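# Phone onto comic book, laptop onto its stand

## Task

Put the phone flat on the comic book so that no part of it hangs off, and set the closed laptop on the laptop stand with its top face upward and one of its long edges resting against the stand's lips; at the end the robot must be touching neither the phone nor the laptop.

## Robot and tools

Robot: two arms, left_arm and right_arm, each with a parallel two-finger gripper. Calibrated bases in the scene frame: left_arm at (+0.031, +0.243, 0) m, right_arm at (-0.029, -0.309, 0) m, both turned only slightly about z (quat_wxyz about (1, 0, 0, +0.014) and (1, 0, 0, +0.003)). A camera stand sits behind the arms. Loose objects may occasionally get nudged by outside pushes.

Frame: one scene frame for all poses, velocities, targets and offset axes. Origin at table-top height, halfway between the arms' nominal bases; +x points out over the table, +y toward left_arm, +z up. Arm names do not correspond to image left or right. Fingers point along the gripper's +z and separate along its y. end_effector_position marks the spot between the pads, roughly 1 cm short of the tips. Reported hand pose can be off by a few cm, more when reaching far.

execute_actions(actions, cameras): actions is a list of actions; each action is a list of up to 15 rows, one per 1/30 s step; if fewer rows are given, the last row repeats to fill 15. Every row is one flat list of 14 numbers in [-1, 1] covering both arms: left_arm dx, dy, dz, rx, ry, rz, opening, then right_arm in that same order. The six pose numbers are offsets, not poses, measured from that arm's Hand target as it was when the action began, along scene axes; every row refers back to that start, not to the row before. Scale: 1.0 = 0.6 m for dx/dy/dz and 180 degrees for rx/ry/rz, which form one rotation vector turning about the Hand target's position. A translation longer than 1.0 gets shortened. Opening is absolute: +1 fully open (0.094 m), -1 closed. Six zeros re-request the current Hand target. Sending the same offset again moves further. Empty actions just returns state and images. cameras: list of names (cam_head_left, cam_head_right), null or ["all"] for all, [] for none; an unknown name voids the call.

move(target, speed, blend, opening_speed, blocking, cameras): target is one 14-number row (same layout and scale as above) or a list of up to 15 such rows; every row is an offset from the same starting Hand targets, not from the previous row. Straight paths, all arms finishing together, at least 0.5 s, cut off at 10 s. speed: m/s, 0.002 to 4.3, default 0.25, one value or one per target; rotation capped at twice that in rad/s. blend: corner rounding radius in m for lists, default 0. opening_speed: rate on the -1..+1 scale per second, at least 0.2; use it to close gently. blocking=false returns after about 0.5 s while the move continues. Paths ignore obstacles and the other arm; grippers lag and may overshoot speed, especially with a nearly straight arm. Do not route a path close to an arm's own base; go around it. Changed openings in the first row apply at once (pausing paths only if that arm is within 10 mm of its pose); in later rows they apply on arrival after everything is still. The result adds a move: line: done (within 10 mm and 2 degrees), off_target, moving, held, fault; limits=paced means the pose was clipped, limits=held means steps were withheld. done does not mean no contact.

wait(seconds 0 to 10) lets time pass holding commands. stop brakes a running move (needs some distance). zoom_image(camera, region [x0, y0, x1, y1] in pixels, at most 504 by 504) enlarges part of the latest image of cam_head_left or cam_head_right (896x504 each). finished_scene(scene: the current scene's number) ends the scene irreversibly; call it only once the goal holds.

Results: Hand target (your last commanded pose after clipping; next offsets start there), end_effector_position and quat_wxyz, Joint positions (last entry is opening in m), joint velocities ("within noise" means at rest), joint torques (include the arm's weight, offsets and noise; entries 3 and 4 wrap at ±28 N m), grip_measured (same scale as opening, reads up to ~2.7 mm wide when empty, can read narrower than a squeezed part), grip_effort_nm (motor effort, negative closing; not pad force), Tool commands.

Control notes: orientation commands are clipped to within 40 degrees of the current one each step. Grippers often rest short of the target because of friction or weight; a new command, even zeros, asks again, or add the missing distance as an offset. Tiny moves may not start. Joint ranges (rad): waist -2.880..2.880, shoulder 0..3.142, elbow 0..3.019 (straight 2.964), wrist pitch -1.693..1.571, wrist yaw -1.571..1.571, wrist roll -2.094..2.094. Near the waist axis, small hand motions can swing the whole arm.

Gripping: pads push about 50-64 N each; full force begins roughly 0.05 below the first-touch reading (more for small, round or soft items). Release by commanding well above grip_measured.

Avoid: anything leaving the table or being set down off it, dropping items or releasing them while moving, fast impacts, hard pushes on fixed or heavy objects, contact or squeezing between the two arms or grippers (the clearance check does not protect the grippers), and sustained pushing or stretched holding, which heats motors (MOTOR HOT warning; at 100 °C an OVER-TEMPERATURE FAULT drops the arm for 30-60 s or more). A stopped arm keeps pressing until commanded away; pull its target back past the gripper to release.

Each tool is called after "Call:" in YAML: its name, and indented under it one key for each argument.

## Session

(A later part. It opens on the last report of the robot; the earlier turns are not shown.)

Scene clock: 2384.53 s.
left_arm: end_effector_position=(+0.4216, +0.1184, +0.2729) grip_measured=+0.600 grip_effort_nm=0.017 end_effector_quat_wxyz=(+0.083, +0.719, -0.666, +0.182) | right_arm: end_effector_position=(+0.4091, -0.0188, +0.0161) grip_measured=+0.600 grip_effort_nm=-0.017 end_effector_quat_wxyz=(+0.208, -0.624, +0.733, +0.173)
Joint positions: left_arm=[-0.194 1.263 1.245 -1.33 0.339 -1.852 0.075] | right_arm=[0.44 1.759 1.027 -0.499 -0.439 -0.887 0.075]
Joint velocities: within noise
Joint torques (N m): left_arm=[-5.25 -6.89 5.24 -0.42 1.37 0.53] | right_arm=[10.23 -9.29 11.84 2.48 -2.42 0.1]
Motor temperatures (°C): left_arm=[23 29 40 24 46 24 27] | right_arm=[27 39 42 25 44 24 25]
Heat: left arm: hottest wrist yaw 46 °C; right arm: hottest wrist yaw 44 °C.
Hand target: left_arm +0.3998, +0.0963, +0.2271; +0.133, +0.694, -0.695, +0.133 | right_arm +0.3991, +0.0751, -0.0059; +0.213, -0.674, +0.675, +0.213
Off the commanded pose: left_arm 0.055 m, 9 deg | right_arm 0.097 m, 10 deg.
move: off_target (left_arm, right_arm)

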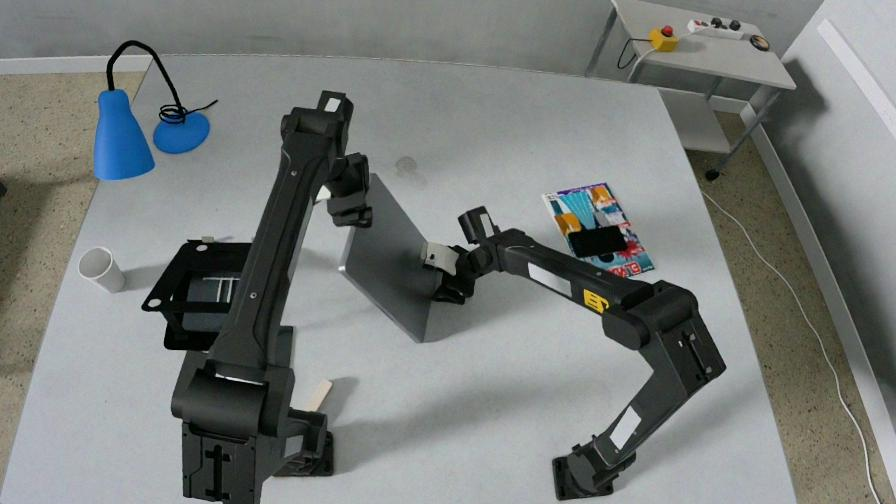

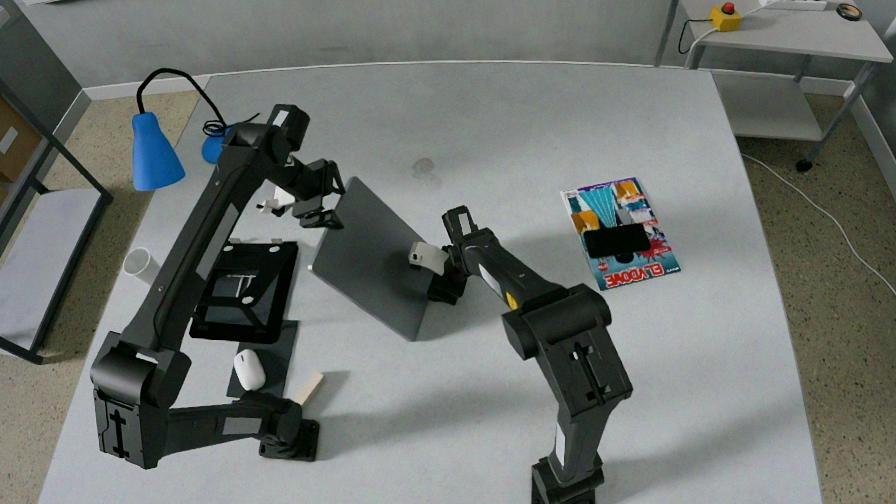

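Call:
move:
  target:
    - [0,0.25,0.0,0,0,0,0.6,0,0.19,0,0,0,0,0.6]
  speed: 0.1

Scene clock: 2391.83 s.
left_arm: end_effector_position=(+0.3972, +0.2412, +0.2254) grip_measured=+0.600 grip_effort_nm=0.017 end_effector_quat_wxyz=(+0.132, +0.693, -0.696, +0.134) | right_arm: end_effector_position=(+0.4009, +0.1587, +0.0189) grip_measured=+0.600 grip_effort_nm=-0.017 end_effector_quat_wxyz=(-0.223, +0.661, -0.686, -0.208)
Joint positions: left_arm=[0.143 1.332 1.191 -1.496 0.374 -1.382 0.075] | right_arm=[0.709 1.947 1.297 -0.46 -0.432 -0.716 0.075]
Joint velocities: within noise
Joint torques (N m): left_arm=[-0.44 -10.23 11.66 -0.28 0.03 0.07] | right_arm=[3.08 -14.97 11.63 1.01 -0.27 0.12]
Motor temperatures (°C): left_arm=[23 28 39 24 42 24 27] | right_arm=[27 39 43 25 41 24 25]
Heat: left arm: hottest wrist yaw 42 °C; right arm: hottest elbow 43 °C.
Hand target: left_arm +0.3998, +0.2462, +0.2269; +0.133, +0.694, -0.695, +0.132 | right_arm +0.3992, +0.1891, -0.0058; -0.213, +0.674, -0.675, -0.213
Off the commanded pose: left_arm 0.006 m, 0 deg | right_arm 0.039 m, 2 deg.
move: off_target (right_arm)

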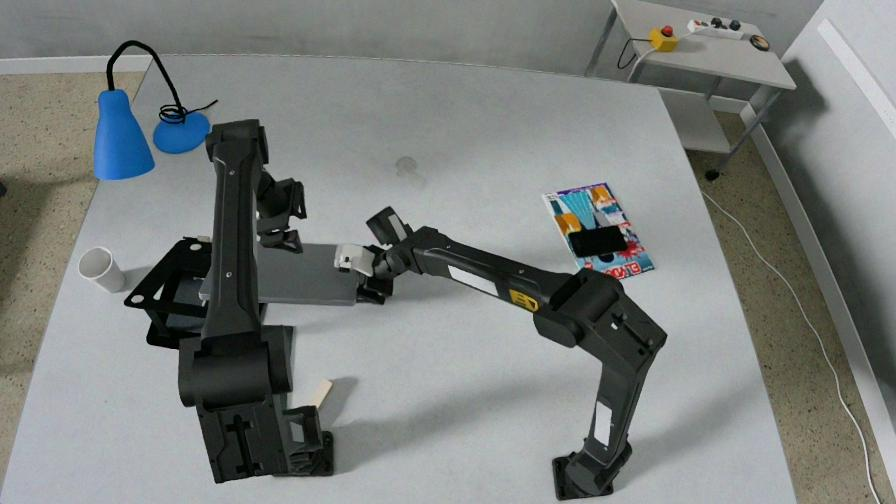

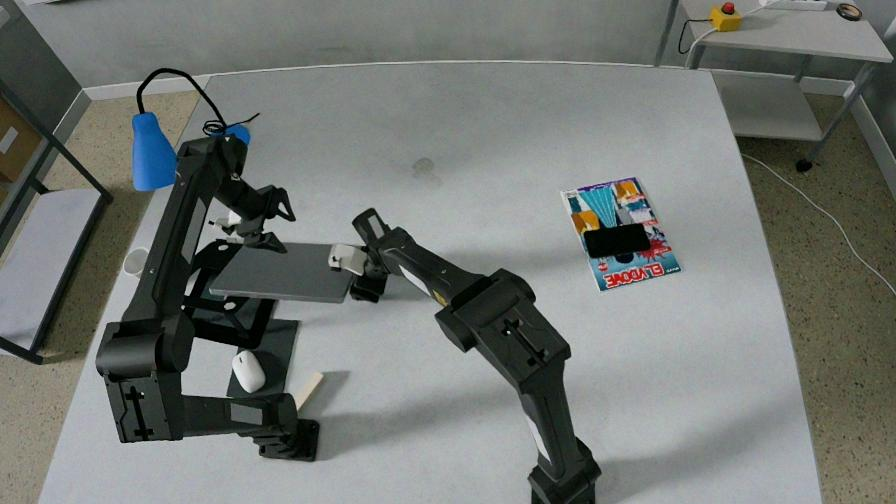

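Call:
move:
  target:
    - [0,0.1,0.2,0,0,0,0.6,0,-0.04,0,0,0,0,0.6]
    - [-0.1,0.3,0.2,0,0,0,0.6,0,-0.06,0,0,0,0,0.6]

Call:
zoom_image:
  camera: "cam_head_left"
  region: [90, 170, 420, 390]

Call:
zoom_image:
  camera: "cam_head_right"
  region: [90, 170, 420, 390]

Scene clock: 2397.17 s.
left_arm: end_effector_position=(+0.3373, +0.4204, +0.3214) grip_measured=+0.600 grip_effort_nm=0.017 end_effector_quat_wxyz=(+0.006, +0.720, -0.677, +0.153) | right_arm: end_effector_position=(+0.4020, +0.1573, +0.0202) grip_measured=+0.600 grip_effort_nm=-0.017 end_effector_quat_wxyz=(-0.227, +0.669, -0.675, -0.213)
Joint positions: left_arm=[0.646 1.243 1.375 -1.671 0.305 -0.962 0.075] | right_arm=[0.701 1.947 1.297 -0.46 -0.451 -0.749 0.075]
Joint velocities: within noise
Joint torques (N m): left_arm=[-0.67 -11.69 15.13 0.09 0.04 0.12] | right_arm=[0.26 -18.32 6.61 1.24 -0.32 0]
Motor temperatures (°C): left_arm=[23 28 40 23 39 24 27] | right_arm=[27 39 42 25 38 24 25]
Heat: left arm: hottest elbow 40 °C; right arm: hottest elbow 42 °C.
Hand target: left_arm +0.3397, +0.4262, +0.3470; +0.133, +0.694, -0.695, +0.133 | right_arm +0.3991, +0.1532, -0.0058; -0.213, +0.674, -0.675, -0.213
Off the commanded pose: left_arm 0.026 m, 15 deg | right_arm 0.026 m, 2 deg.
joint sent to its limit (left arm) — joint 4 (wrist pitch), lower limit. The joint targets are off in orientation, not in position.
move: off_target (left_arm, right_arm)

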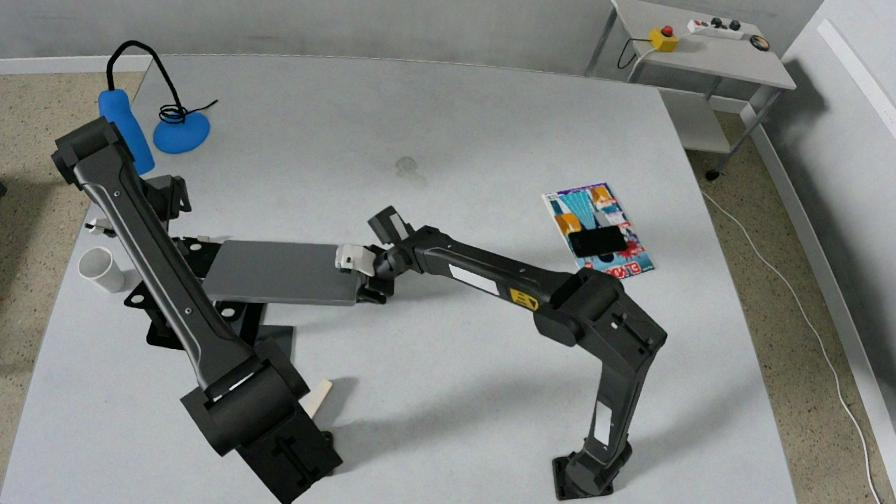

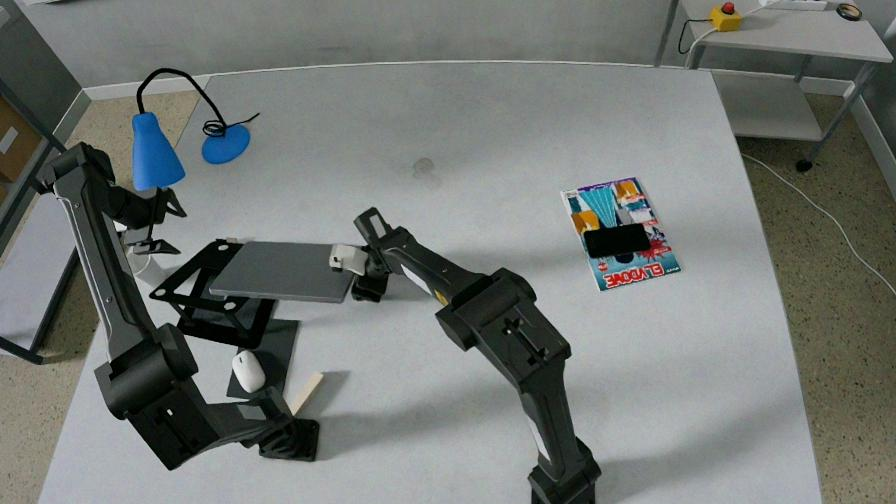

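Scaled by 1.527.

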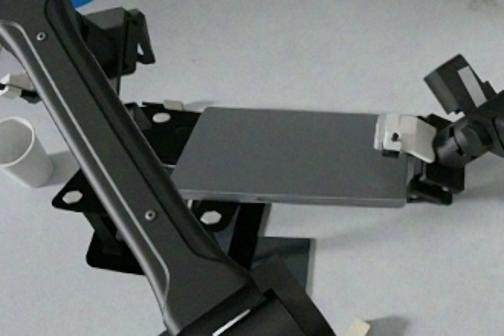

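Scaled by 1.527.

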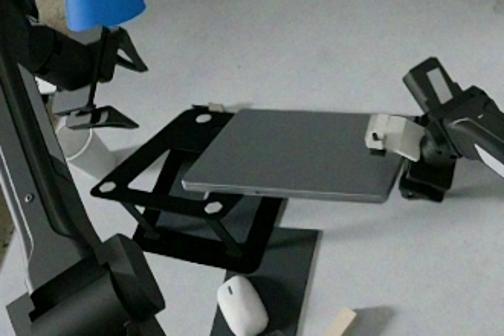

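Call:
move:
  target:
    - [-0.04,0.157,-0.08,0.139,0,0,0.4,0,0,0,0,0,0,0.6]

Call:
zoom_image:
  camera: "cam_head_right"
  region: [90, 170, 420, 390]

Scene clock: 2413.17 s.
left_arm: end_effector_position=(+0.3058, +0.5031, +0.2780) grip_measured=+0.402 grip_effort_nm=-0.081 end_effector_quat_wxyz=(+0.013, +0.704, -0.709, -0.021) | right_arm: end_effector_position=(+0.4022, +0.1571, +0.0202) grip_measured=+0.600 grip_effort_nm=-0.017 end_effector_quat_wxyz=(-0.227, +0.669, -0.675, -0.213)
Joint positions: left_arm=[0.711 1.346 1.375 -1.627 -0.041 -0.824 0.066] | right_arm=[0.701 1.947 1.297 -0.46 -0.451 -0.749 0.075]
Joint velocities: within noise
Joint torques (N m): left_arm=[-0.67 -11.52 15.94 0.87 -0.2 0.07] | right_arm=[0.38 -18.43 6.63 1.22 -0.32 -0.01]
Motor temperatures (°C): left_arm=[23 29 44 23 35 24 27] | right_arm=[27 41 42 25 33 24 25]
Heat: left arm: hottest elbow 44 °C; right arm: hottest elbow 42 °C.
Hand target: left_arm +0.3158, +0.5204, +0.2990; -0.020, +0.706, -0.707, -0.021 | right_arm +0.3993, +0.1530, -0.0058; -0.213, +0.674, -0.675, -0.213
Off the commanded pose: left_arm 0.029 m, 4 deg | right_arm 0.026 m, 2 deg.
move: off_target (left_arm, right_arm)

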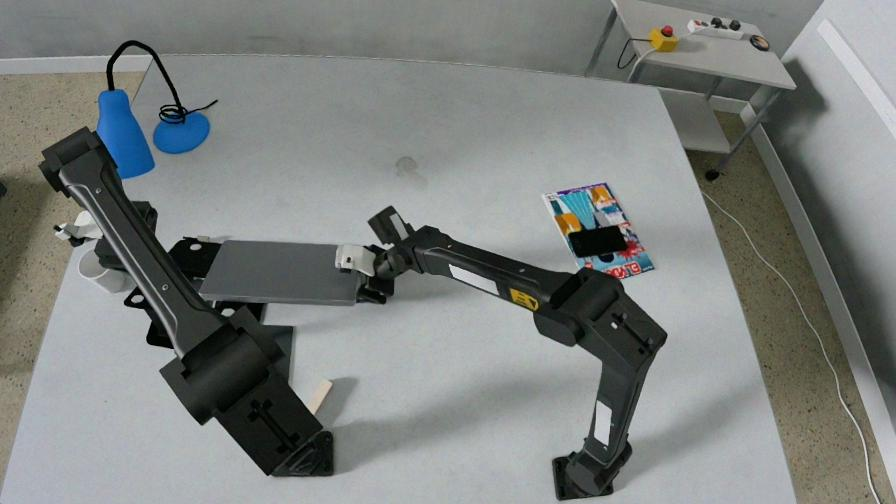

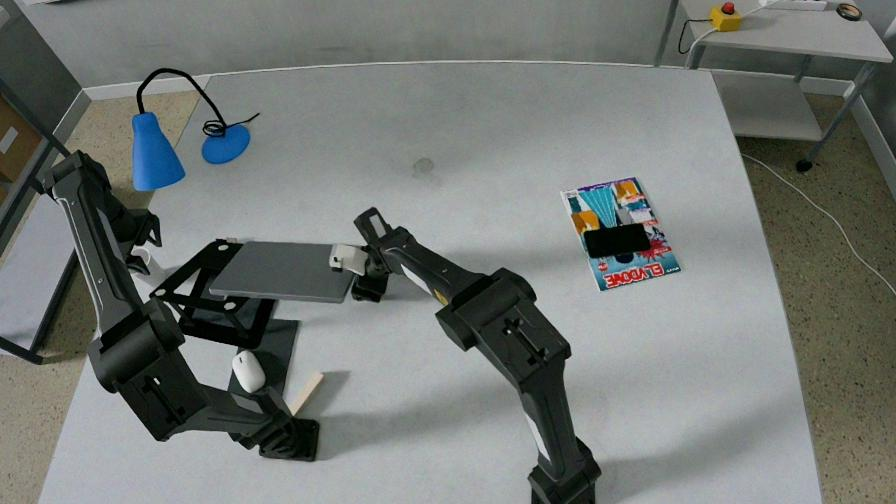

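Scaled by 1.527.

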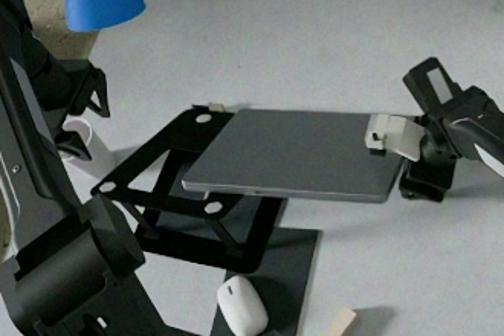

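Call:
move:
  target:
    - [0.015,0.02,-0.24,0,0,0,0.4,0,0,0,0,0,0,0.6]
    - [0.015,0.02,-0.335,0,0,0,0.4,0,0,0,0,0,0,0.6]
  speed: 0.15

Call:
zoom_image:
  camera: "cam_head_right"
  region: [90, 170, 420, 390]

Call:
zoom_image:
  camera: "cam_head_left"
  region: [90, 170, 420, 390]

Scene clock: 2418.27 s.
left_arm: end_effector_position=(+0.3383, +0.5297, +0.1215) grip_measured=+0.401 grip_effort_nm=-0.037 end_effector_quat_wxyz=(-0.044, +0.703, -0.710, -0.010) | right_arm: end_effector_position=(+0.4022, +0.1571, +0.0202) grip_measured=+0.600 grip_effort_nm=-0.017 end_effector_quat_wxyz=(-0.228, +0.671, -0.673, -0.212)
Joint positions: left_arm=[0.714 1.456 1.064 -1.091 -0.023 -0.818 0.066] | right_arm=[0.701 1.947 1.297 -0.46 -0.451 -0.755 0.075]
Joint velocities: within noise
Joint torques (N m): left_arm=[-0.44 -10.34 7.39 0.73 -0.83 0.09] | right_arm=[0.38 -18.43 6.64 1.25 -0.31 0.06]
Motor temperatures (°C): left_arm=[23 29 44 23 35 24 27] | right_arm=[27 41 41 25 32 24 25]
Heat: left arm: hottest elbow 44 °C; right arm: hottest shoulder 41 °C.
Hand target: left_arm +0.3247, +0.5324, +0.0980; -0.020, +0.707, -0.707, -0.021 | right_arm +0.3992, +0.1531, -0.0058; -0.213, +0.674, -0.675, -0.213
Off the commanded pose: left_arm 0.027 m, 3 deg | right_arm 0.026 m, 2 deg.
move: off_target (left_arm, right_arm)

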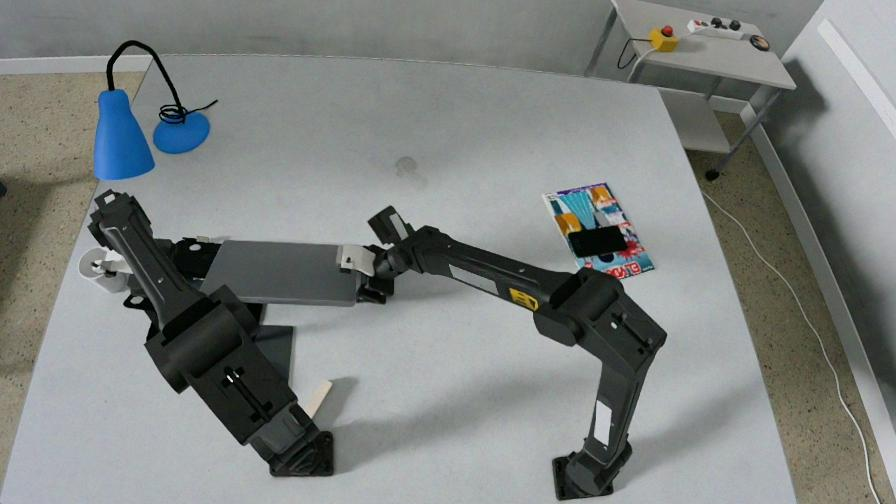

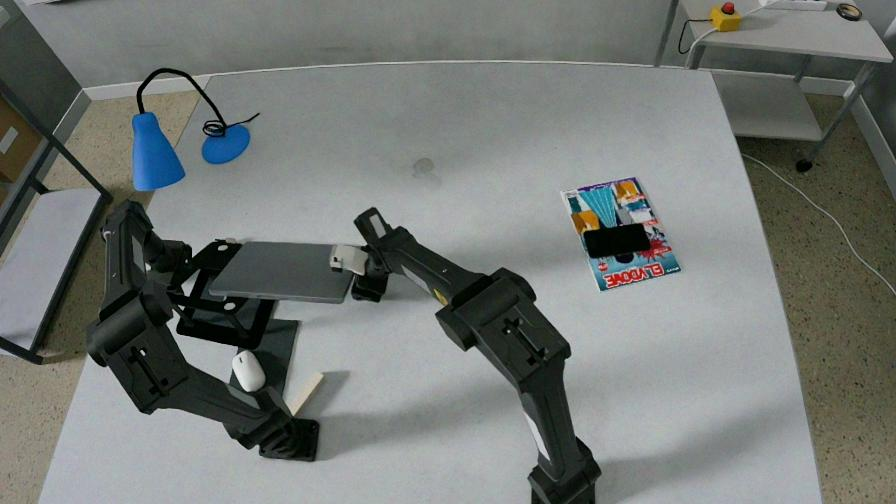

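Scaled by 1.527.

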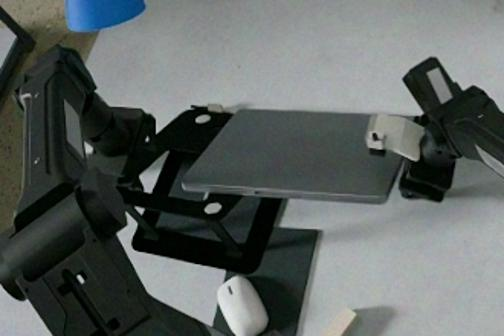

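Scaled by 1.527.

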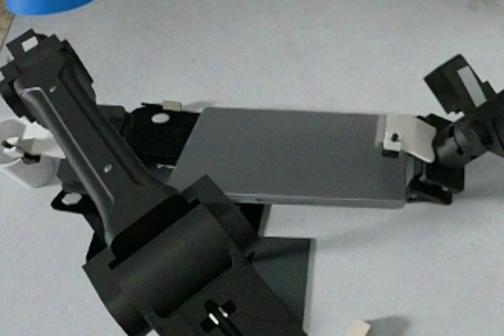

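Call:
move:
  target:
    - [0.0,0,0,0,0,0,-0.95,0,0,0,0,0,0,0.6]
  opening_speed: 1

Call:
zoom_image:
  camera: "cam_head_right"
  region: [90, 170, 420, 390]

Scene clock: 2421.73 s.
left_arm: end_effector_position=(+0.3298, +0.5282, +0.1053) grip_measured=-0.947 grip_effort_nm=-0.085 end_effector_quat_wxyz=(-0.024, +0.704, -0.709, -0.019) | right_arm: end_effector_position=(+0.4022, +0.1571, +0.0202) grip_measured=+0.600 grip_effort_nm=-0.017 end_effector_quat_wxyz=(-0.228, +0.671, -0.673, -0.212)
Joint positions: left_arm=[0.718 1.481 1.046 -1.09 -0.04 -0.817 0.002] | right_arm=[0.701 1.947 1.297 -0.46 -0.451 -0.755 0.075]
Joint velocities: within noise
Joint torques (N m): left_arm=[-0.67 -11.99 8.64 0.76 -0.19 0.12] | right_arm=[0.38 -18.37 6.63 1.22 -0.31 0.04]
Motor temperatures (°C): left_arm=[23 29 43 23 34 24 27] | right_arm=[27 41 41 25 32 24 25]
Heat: left arm: hottest elbow 43 °C; right arm: hottest shoulder 41 °C.
Hand target: left_arm +0.3248, +0.5324, +0.0980; -0.020, +0.706, -0.707, -0.021 | right_arm +0.3992, +0.1531, -0.0058; -0.213, +0.674, -0.675, -0.213
Off the commanded pose: left_arm 0.010 m, 1 deg | right_arm 0.026 m, 2 deg.
move: off_target (right_arm)

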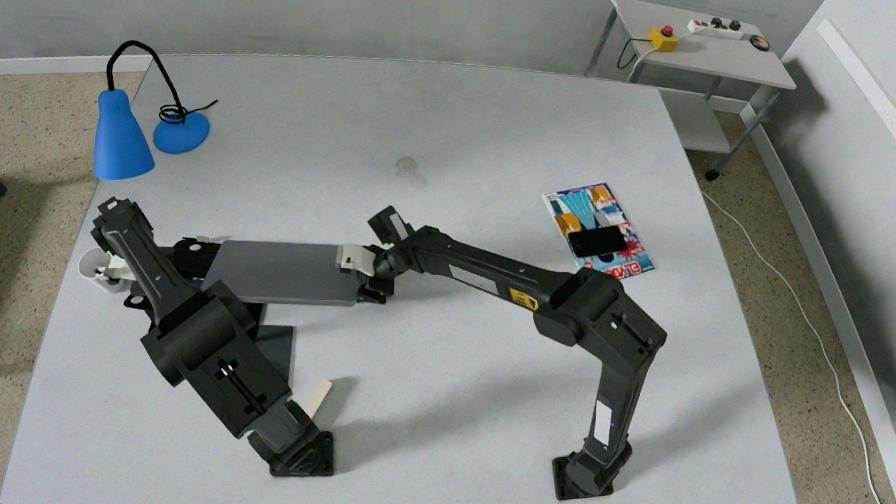

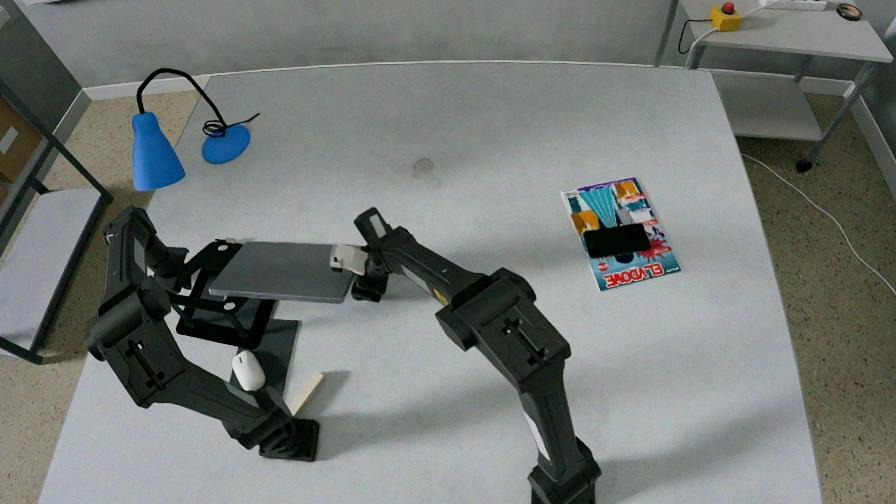

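Scaled by 1.527.

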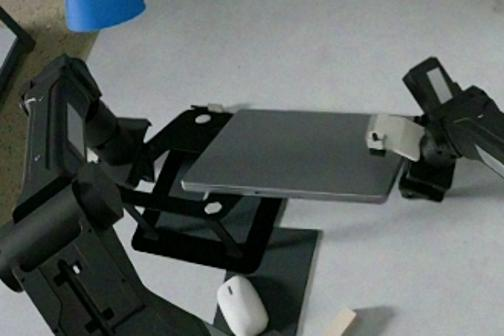

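Call:
move:
  target:
    - [0,0,0.2,0,0,0,-0.95,0,0,0,0,0,0,0.6]
    - [0.125,0.125,0.2,0,0,0,-0.95,0,0,0,0,0,0,0.6]
    - [0.125,0.125,-0.12,0,0,0,-0.95,0,0,0,0,0,0,0.6]

Call:
zoom_image:
  camera: "cam_head_right"
  region: [90, 170, 420, 390]

Call:
zoom_image:
  camera: "cam_head_left"
  region: [50, 170, 380, 390]

Scene clock: 2431.50 s.
left_arm: end_effector_position=(+0.4092, +0.6124, +0.0451) grip_measured=-0.948 grip_effort_nm=-0.071 end_effector_quat_wxyz=(-0.040, +0.707, -0.706, -0.022) | right_arm: end_effector_position=(+0.4022, +0.1571, +0.0202) grip_measured=+0.600 grip_effort_nm=-0.017 end_effector_quat_wxyz=(-0.228, +0.671, -0.673, -0.212)
Joint positions: left_arm=[0.731 1.812 1.291 -0.972 -0.045 -0.811 0.002] | right_arm=[0.701 1.947 1.297 -0.46 -0.451 -0.755 0.075]
Joint velocities: within noise
Joint torques (N m): left_arm=[-1.61 -16.32 7.17 0.43 0.02 0.09] | right_arm=[0.38 -18.37 6.64 1.24 -0.32 0.05]
Motor temperatures (°C): left_arm=[23 29 42 23 33 24 27] | right_arm=[27 42 41 25 31 24 25]
Heat: left arm: hottest elbow 42 °C; right arm: hottest shoulder 42 °C.
Hand target: left_arm +0.3996, +0.6074, +0.0260; -0.020, +0.707, -0.707, -0.021 | right_arm +0.3992, +0.1531, -0.0058; -0.213, +0.674, -0.675, -0.213
Off the commanded pose: left_arm 0.022 m, 2 deg | right_arm 0.026 m, 2 deg.
move: off_target (left_arm, right_arm)

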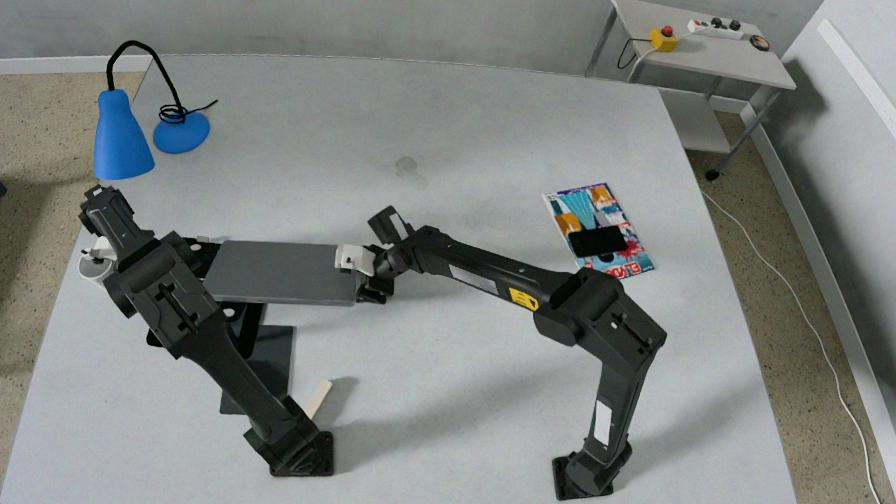

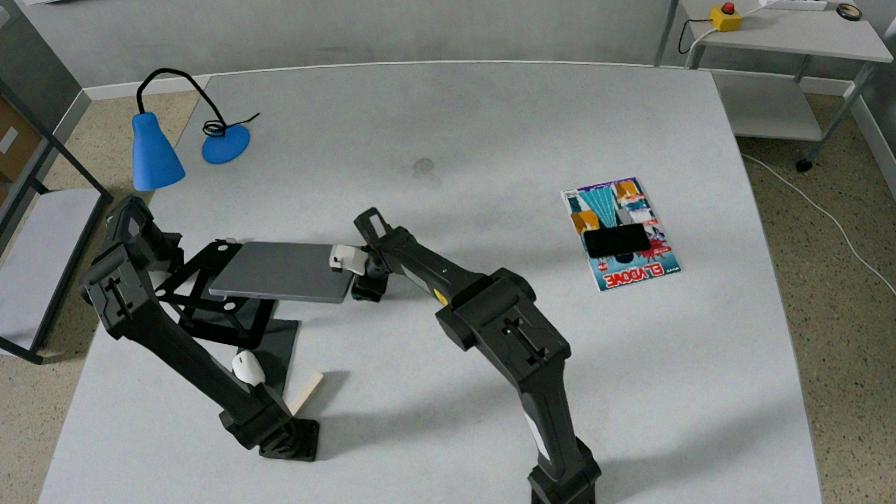

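Scaled by 1.527.

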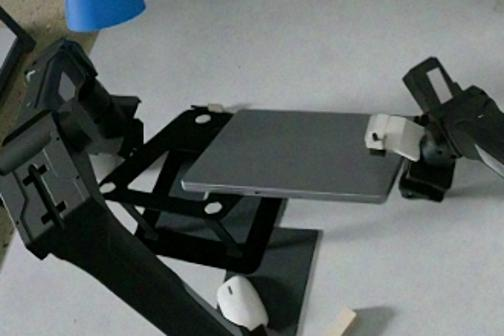

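Scaled by 1.527.

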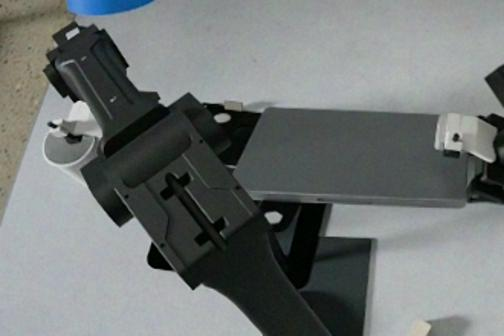

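Call:
move:
  target:
    - [0,-0.05,0,0,0,0,-0.95,0,0,0,0,0,0,0.6]
    - [0,-0.05,0,0,0,0,-0.95,0,0.22,0,0,0,0,0.6]
  speed: 0.12

Call:
zoom_image:
  camera: "cam_head_right"
  region: [90, 170, 420, 390]

Call:
zoom_image:
  camera: "cam_head_left"
  region: [50, 170, 380, 390]

Scene clock: 2436.40 s.
left_arm: end_effector_position=(+0.4060, +0.6117, +0.0433) grip_measured=-0.948 grip_effort_nm=-0.056 end_effector_quat_wxyz=(-0.056, +0.714, -0.698, -0.026) | right_arm: end_effector_position=(+0.4049, +0.2460, +0.0208) grip_measured=+0.600 grip_effort_nm=-0.012 end_effector_quat_wxyz=(-0.220, +0.665, -0.683, -0.206)
Joint positions: left_arm=[0.73 1.792 1.254 -0.924 -0.056 -0.832 0.002] | right_arm=[0.811 2.079 1.529 -0.532 -0.382 -0.631 0.075]
Joint velocities: within noise
Joint torques (N m): left_arm=[-3.96 -18.96 4.7 -0.32 0.27 -0.14] | right_arm=[3.49 -17.26 13.11 1.32 -0.29 0.31]
Motor temperatures (°C): left_arm=[23 29 42 23 33 24 27] | right_arm=[27 42 41 25 30 24 25]
Heat: left arm: hottest elbow 42 °C; right arm: hottest shoulder 42 °C.
Hand target: left_arm +0.3996, +0.5775, +0.0259; -0.020, +0.707, -0.707, -0.021 | right_arm +0.3992, +0.2852, -0.0058; -0.213, +0.674, -0.675, -0.213
Off the commanded pose: left_arm 0.039 m, 4 deg | right_arm 0.048 m, 2 deg.
move: off_target (left_arm, right_arm)

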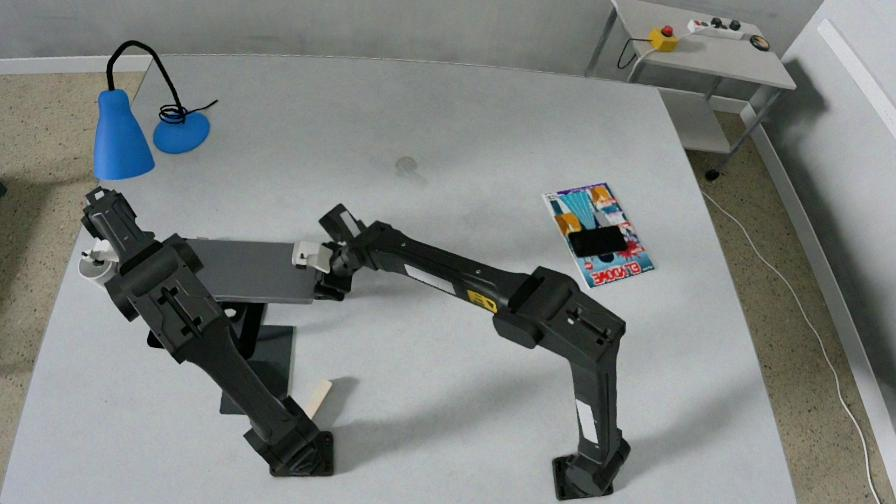

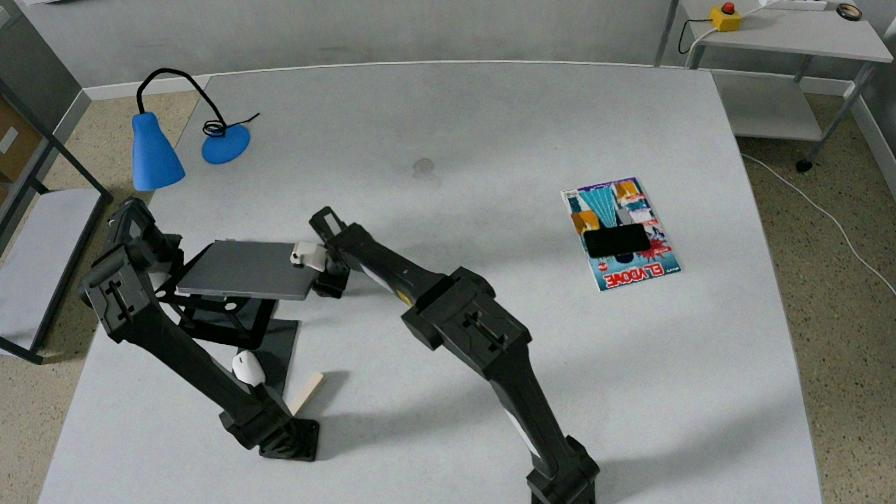

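Scaled by 1.527.

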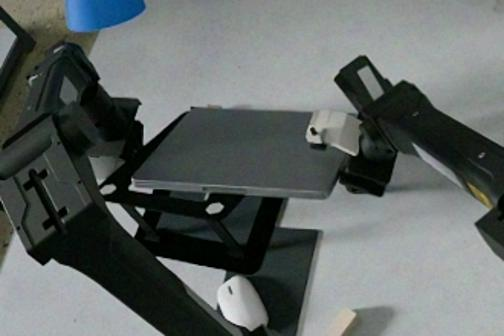

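Scaled by 1.527.

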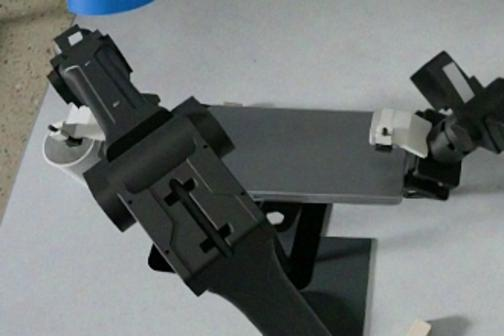

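Call:
move:
  target:
    - [0,0.03,0,0,0,0,-0.95,0,0.02,0.08,0,0,0,0.6]
    - [0,0.03,0,0,0,0,-0.95,0,0.1,0.08,0,0,0,0.6]
  speed: 0.12

Call:
zoom_image:
  camera: "cam_head_right"
  region: [90, 170, 420, 390]

Call:
zoom_image:
  camera: "cam_head_left"
  region: [50, 170, 380, 390]

Scene clock: 2450.50 s.
left_arm: end_effector_position=(+0.4049, +0.6136, +0.0437) grip_measured=-0.948 grip_effort_nm=-0.056 end_effector_quat_wxyz=(-0.056, +0.707, -0.704, -0.027) | right_arm: end_effector_position=(+0.3998, +0.2815, +0.0264) grip_measured=+0.600 grip_effort_nm=-0.017 end_effector_quat_wxyz=(-0.178, +0.665, -0.698, -0.196)
Joint positions: left_arm=[0.734 1.792 1.255 -0.924 -0.057 -0.808 0.002] | right_arm=[0.857 2.155 1.708 -0.708 -0.349 -0.586 0.075]
Joint velocities: within noise
Joint torques (N m): left_arm=[-2.84 -16.09 8.31 -0.87 0.39 -0.11] | right_arm=[4.31 -21.89 16.12 1.78 -0.59 0.37]
Motor temperatures (°C): left_arm=[23 29 40 23 33 24 27] | right_arm=[26 41 47 25 30 24 25]
Heat: left arm: hottest elbow 40 °C; right arm: hottest elbow 47 °C.
Hand target: left_arm +0.3996, +0.5954, +0.0259; -0.020, +0.707, -0.707, -0.021 | right_arm +0.3992, +0.3451, +0.0420; -0.213, +0.674, -0.675, -0.213
Off the commanded pose: left_arm 0.026 m, 4 deg | right_arm 0.066 m, 5 deg.
move: off_target (left_arm, right_arm)

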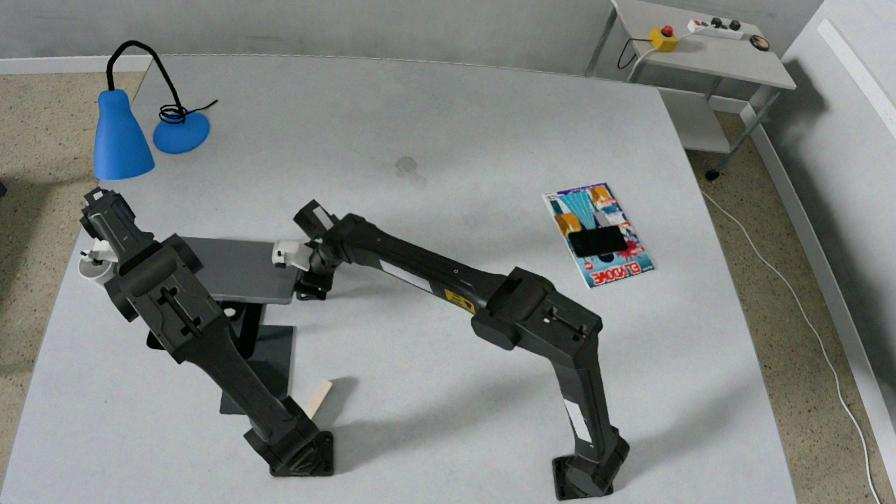

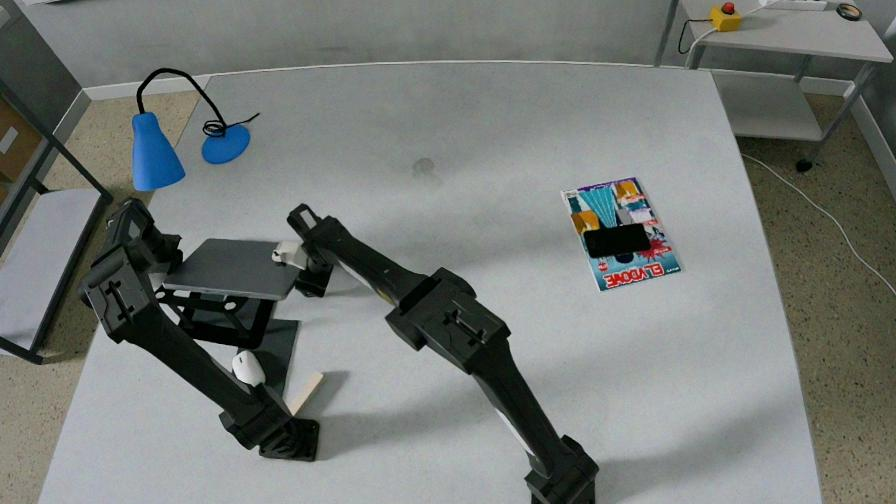

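Scaled by 1.527.

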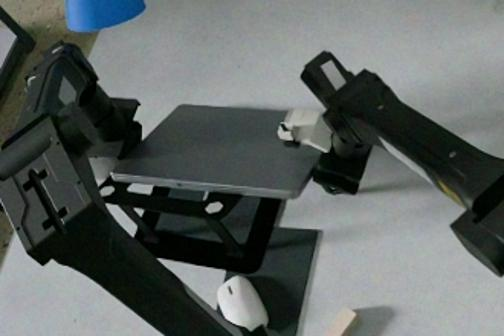

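Scaled by 1.527.

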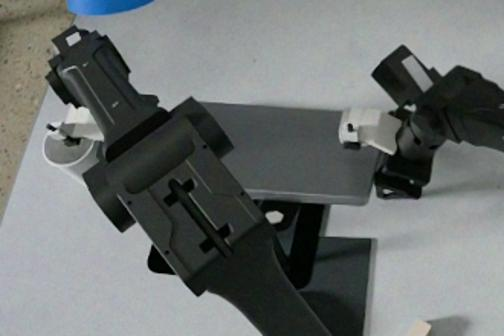

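Call:
move:
  target:
    - [0,0.03,0,0,0,0,-0.95,0,-0.15,0,0,0,0,0.6]
    - [0,0.05,0.3,0,0,0,-0.95,-0.1,-0.35,0.25,0,0,0,0.6]
    - [-0.2,-0.1,0.35,0,0,0,-0.95,-0.2,-0.5,0.3,0,0,0,0.6]

Call:
zoom_image:
  camera: "cam_head_right"
  region: [100, 180, 350, 360]

Call:
zoom_image:
  camera: "cam_head_left"
  region: [100, 180, 350, 360]

Scene clock: 2457.07 s.
left_arm: end_effector_position=(+0.2878, +0.5366, +0.2367) grip_measured=-0.948 grip_effort_nm=-0.056 end_effector_quat_wxyz=(-0.026, +0.705, -0.709, -0.023) | right_arm: end_effector_position=(+0.2796, +0.0531, +0.2267) grip_measured=+0.600 grip_effort_nm=-0.017 end_effector_quat_wxyz=(-0.219, +0.676, -0.671, -0.214)
Joint positions: left_arm=[0.806 1.326 1.247 -1.437 -0.043 -0.729 0.002] | right_arm=[0.7 1.332 1.123 -0.923 -0.456 -0.77 0.075]
Joint velocities: within noise
Joint torques (N m): left_arm=[-0.56 -11.81 9.72 -0.09 -0.04 0.11] | right_arm=[-0.38 -13.39 7.87 0.43 -0.33 0.1]
Motor temperatures (°C): left_arm=[23 29 40 23 32 24 27] | right_arm=[26 41 48 25 30 24 25]
Heat: left arm: hottest elbow 40 °C; right arm: hottest elbow 48 °C.
Hand target: left_arm +0.2796, +0.5355, +0.2359; -0.020, +0.707, -0.707, -0.021 | right_arm +0.2791, +0.0451, +0.2221; -0.213, +0.674, -0.675, -0.213
Off the commanded pose: left_arm 0.008 m, 1 deg | right_arm 0.009 m, 1 deg.
move: done

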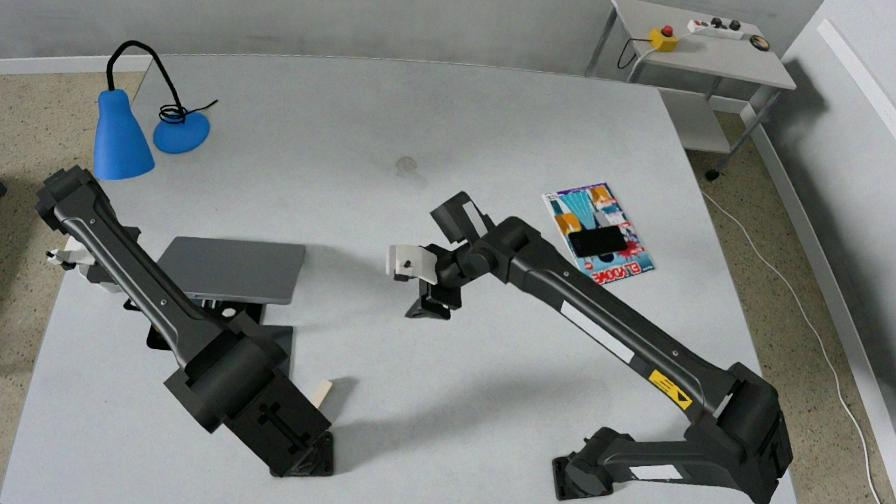

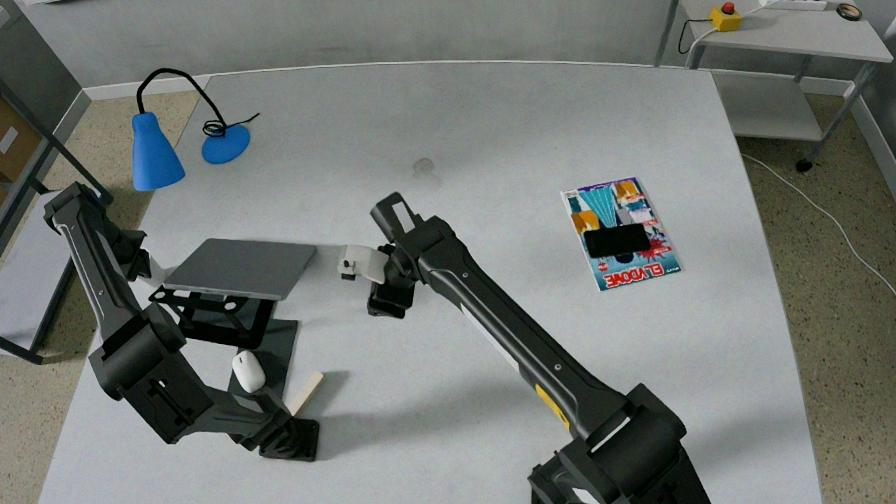

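Scaled by 2.016.

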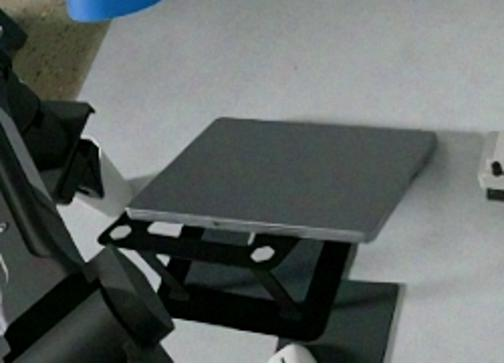

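Scaled by 2.016.

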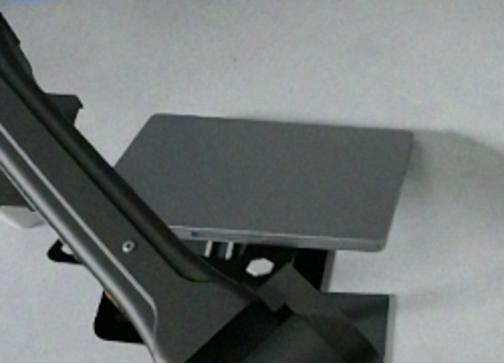

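Call:
move:
  target:
    - [0,0,0.16,0,0,0,-0.95,0,-0.1,0,0,0,0,0.6]
    - [0.51,-0.125,0.16,0,0,0,-0.95,0,-0.4,0,0,0,0,0.6]
    - [0.51,-0.125,-0.3,0,0,0,-0.95,0,-0.4,0,0,0,0,0.6]

Call:
zoom_image:
  camera: "cam_head_right"
  region: [100, 180, 350, 360]

Call:
zoom_image:
  camera: "cam_head_left"
  region: [100, 180, 350, 360]

Scene clock: 2476.80 s.
left_arm: end_effector_position=(+0.5828, +0.4610, +0.0546) grip_measured=-0.948 grip_effort_nm=-0.056 end_effector_quat_wxyz=(-0.013, +0.705, -0.709, -0.023) | right_arm: end_effector_position=(+0.2812, -0.1918, +0.2222) grip_measured=+0.600 grip_effort_nm=-0.017 end_effector_quat_wxyz=(-0.214, +0.676, -0.673, -0.211)
Joint positions: left_arm=[0.333 1.994 1.603 -1.174 -0.053 -1.203 0.002] | right_arm=[0.054 1.154 0.982 -1.354 -0.609 -1.502 0.075]
Joint velocities: within noise
Joint torques (N m): left_arm=[-1.49 -21.48 9.42 0.62 -0.2 -0.06] | right_arm=[-0.21 -9.23 8.01 -0.2 -0.46 0.09]
Motor temperatures (°C): left_arm=[23 29 40 23 32 24 27] | right_arm=[26 40 45 25 29 24 25]
Heat: left arm: hottest elbow 40 °C; right arm: hottest elbow 45 °C.
Hand target: left_arm +0.5857, +0.4604, +0.0560; -0.020, +0.707, -0.707, -0.021 | right_arm +0.2791, -0.1950, +0.2221; -0.213, +0.674, -0.675, -0.213
Off the commanded pose: left_arm 0.003 m, 1 deg | right_arm 0.004 m, 0 deg.
move: done

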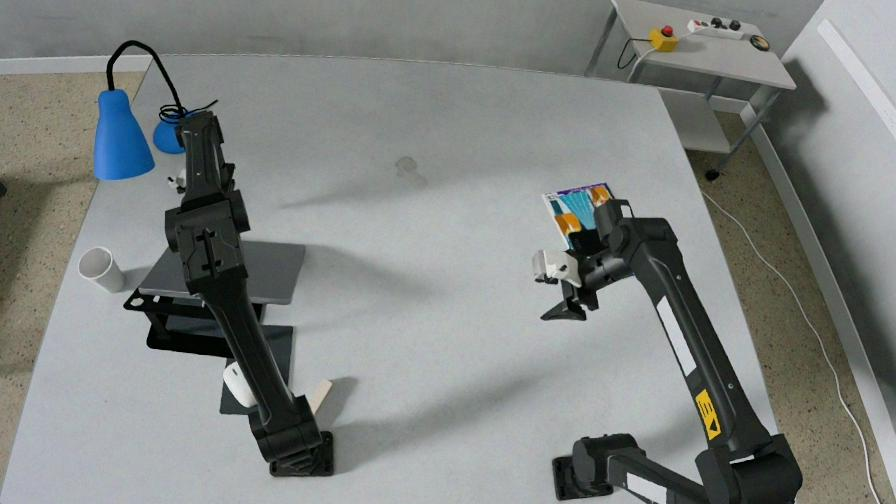

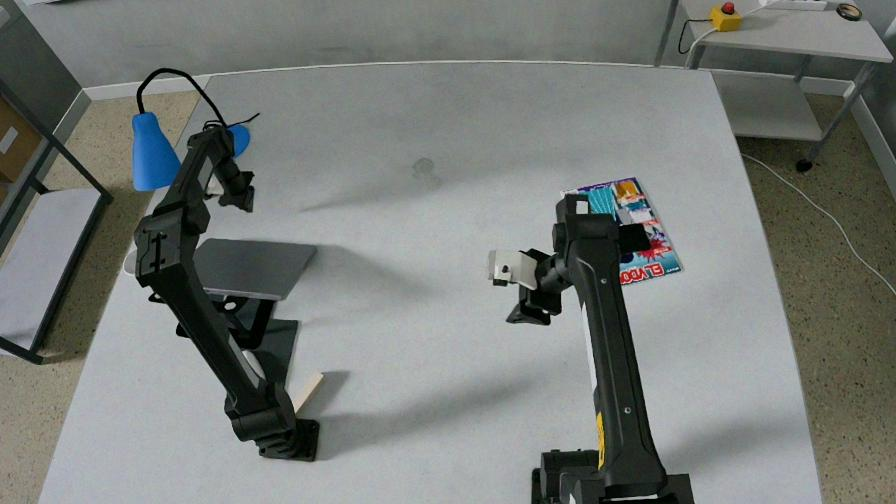

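Scaled by 2.016.

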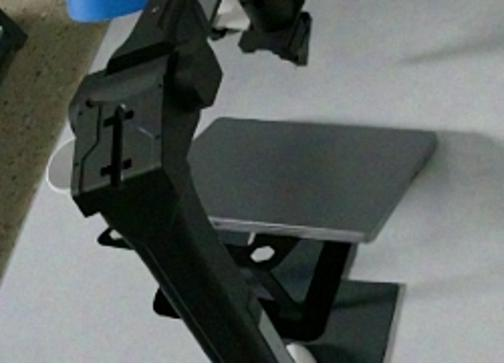

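Scaled by 2.016.

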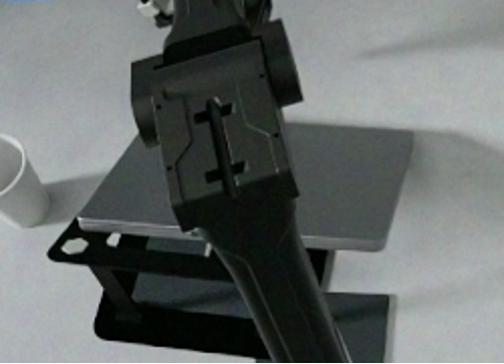

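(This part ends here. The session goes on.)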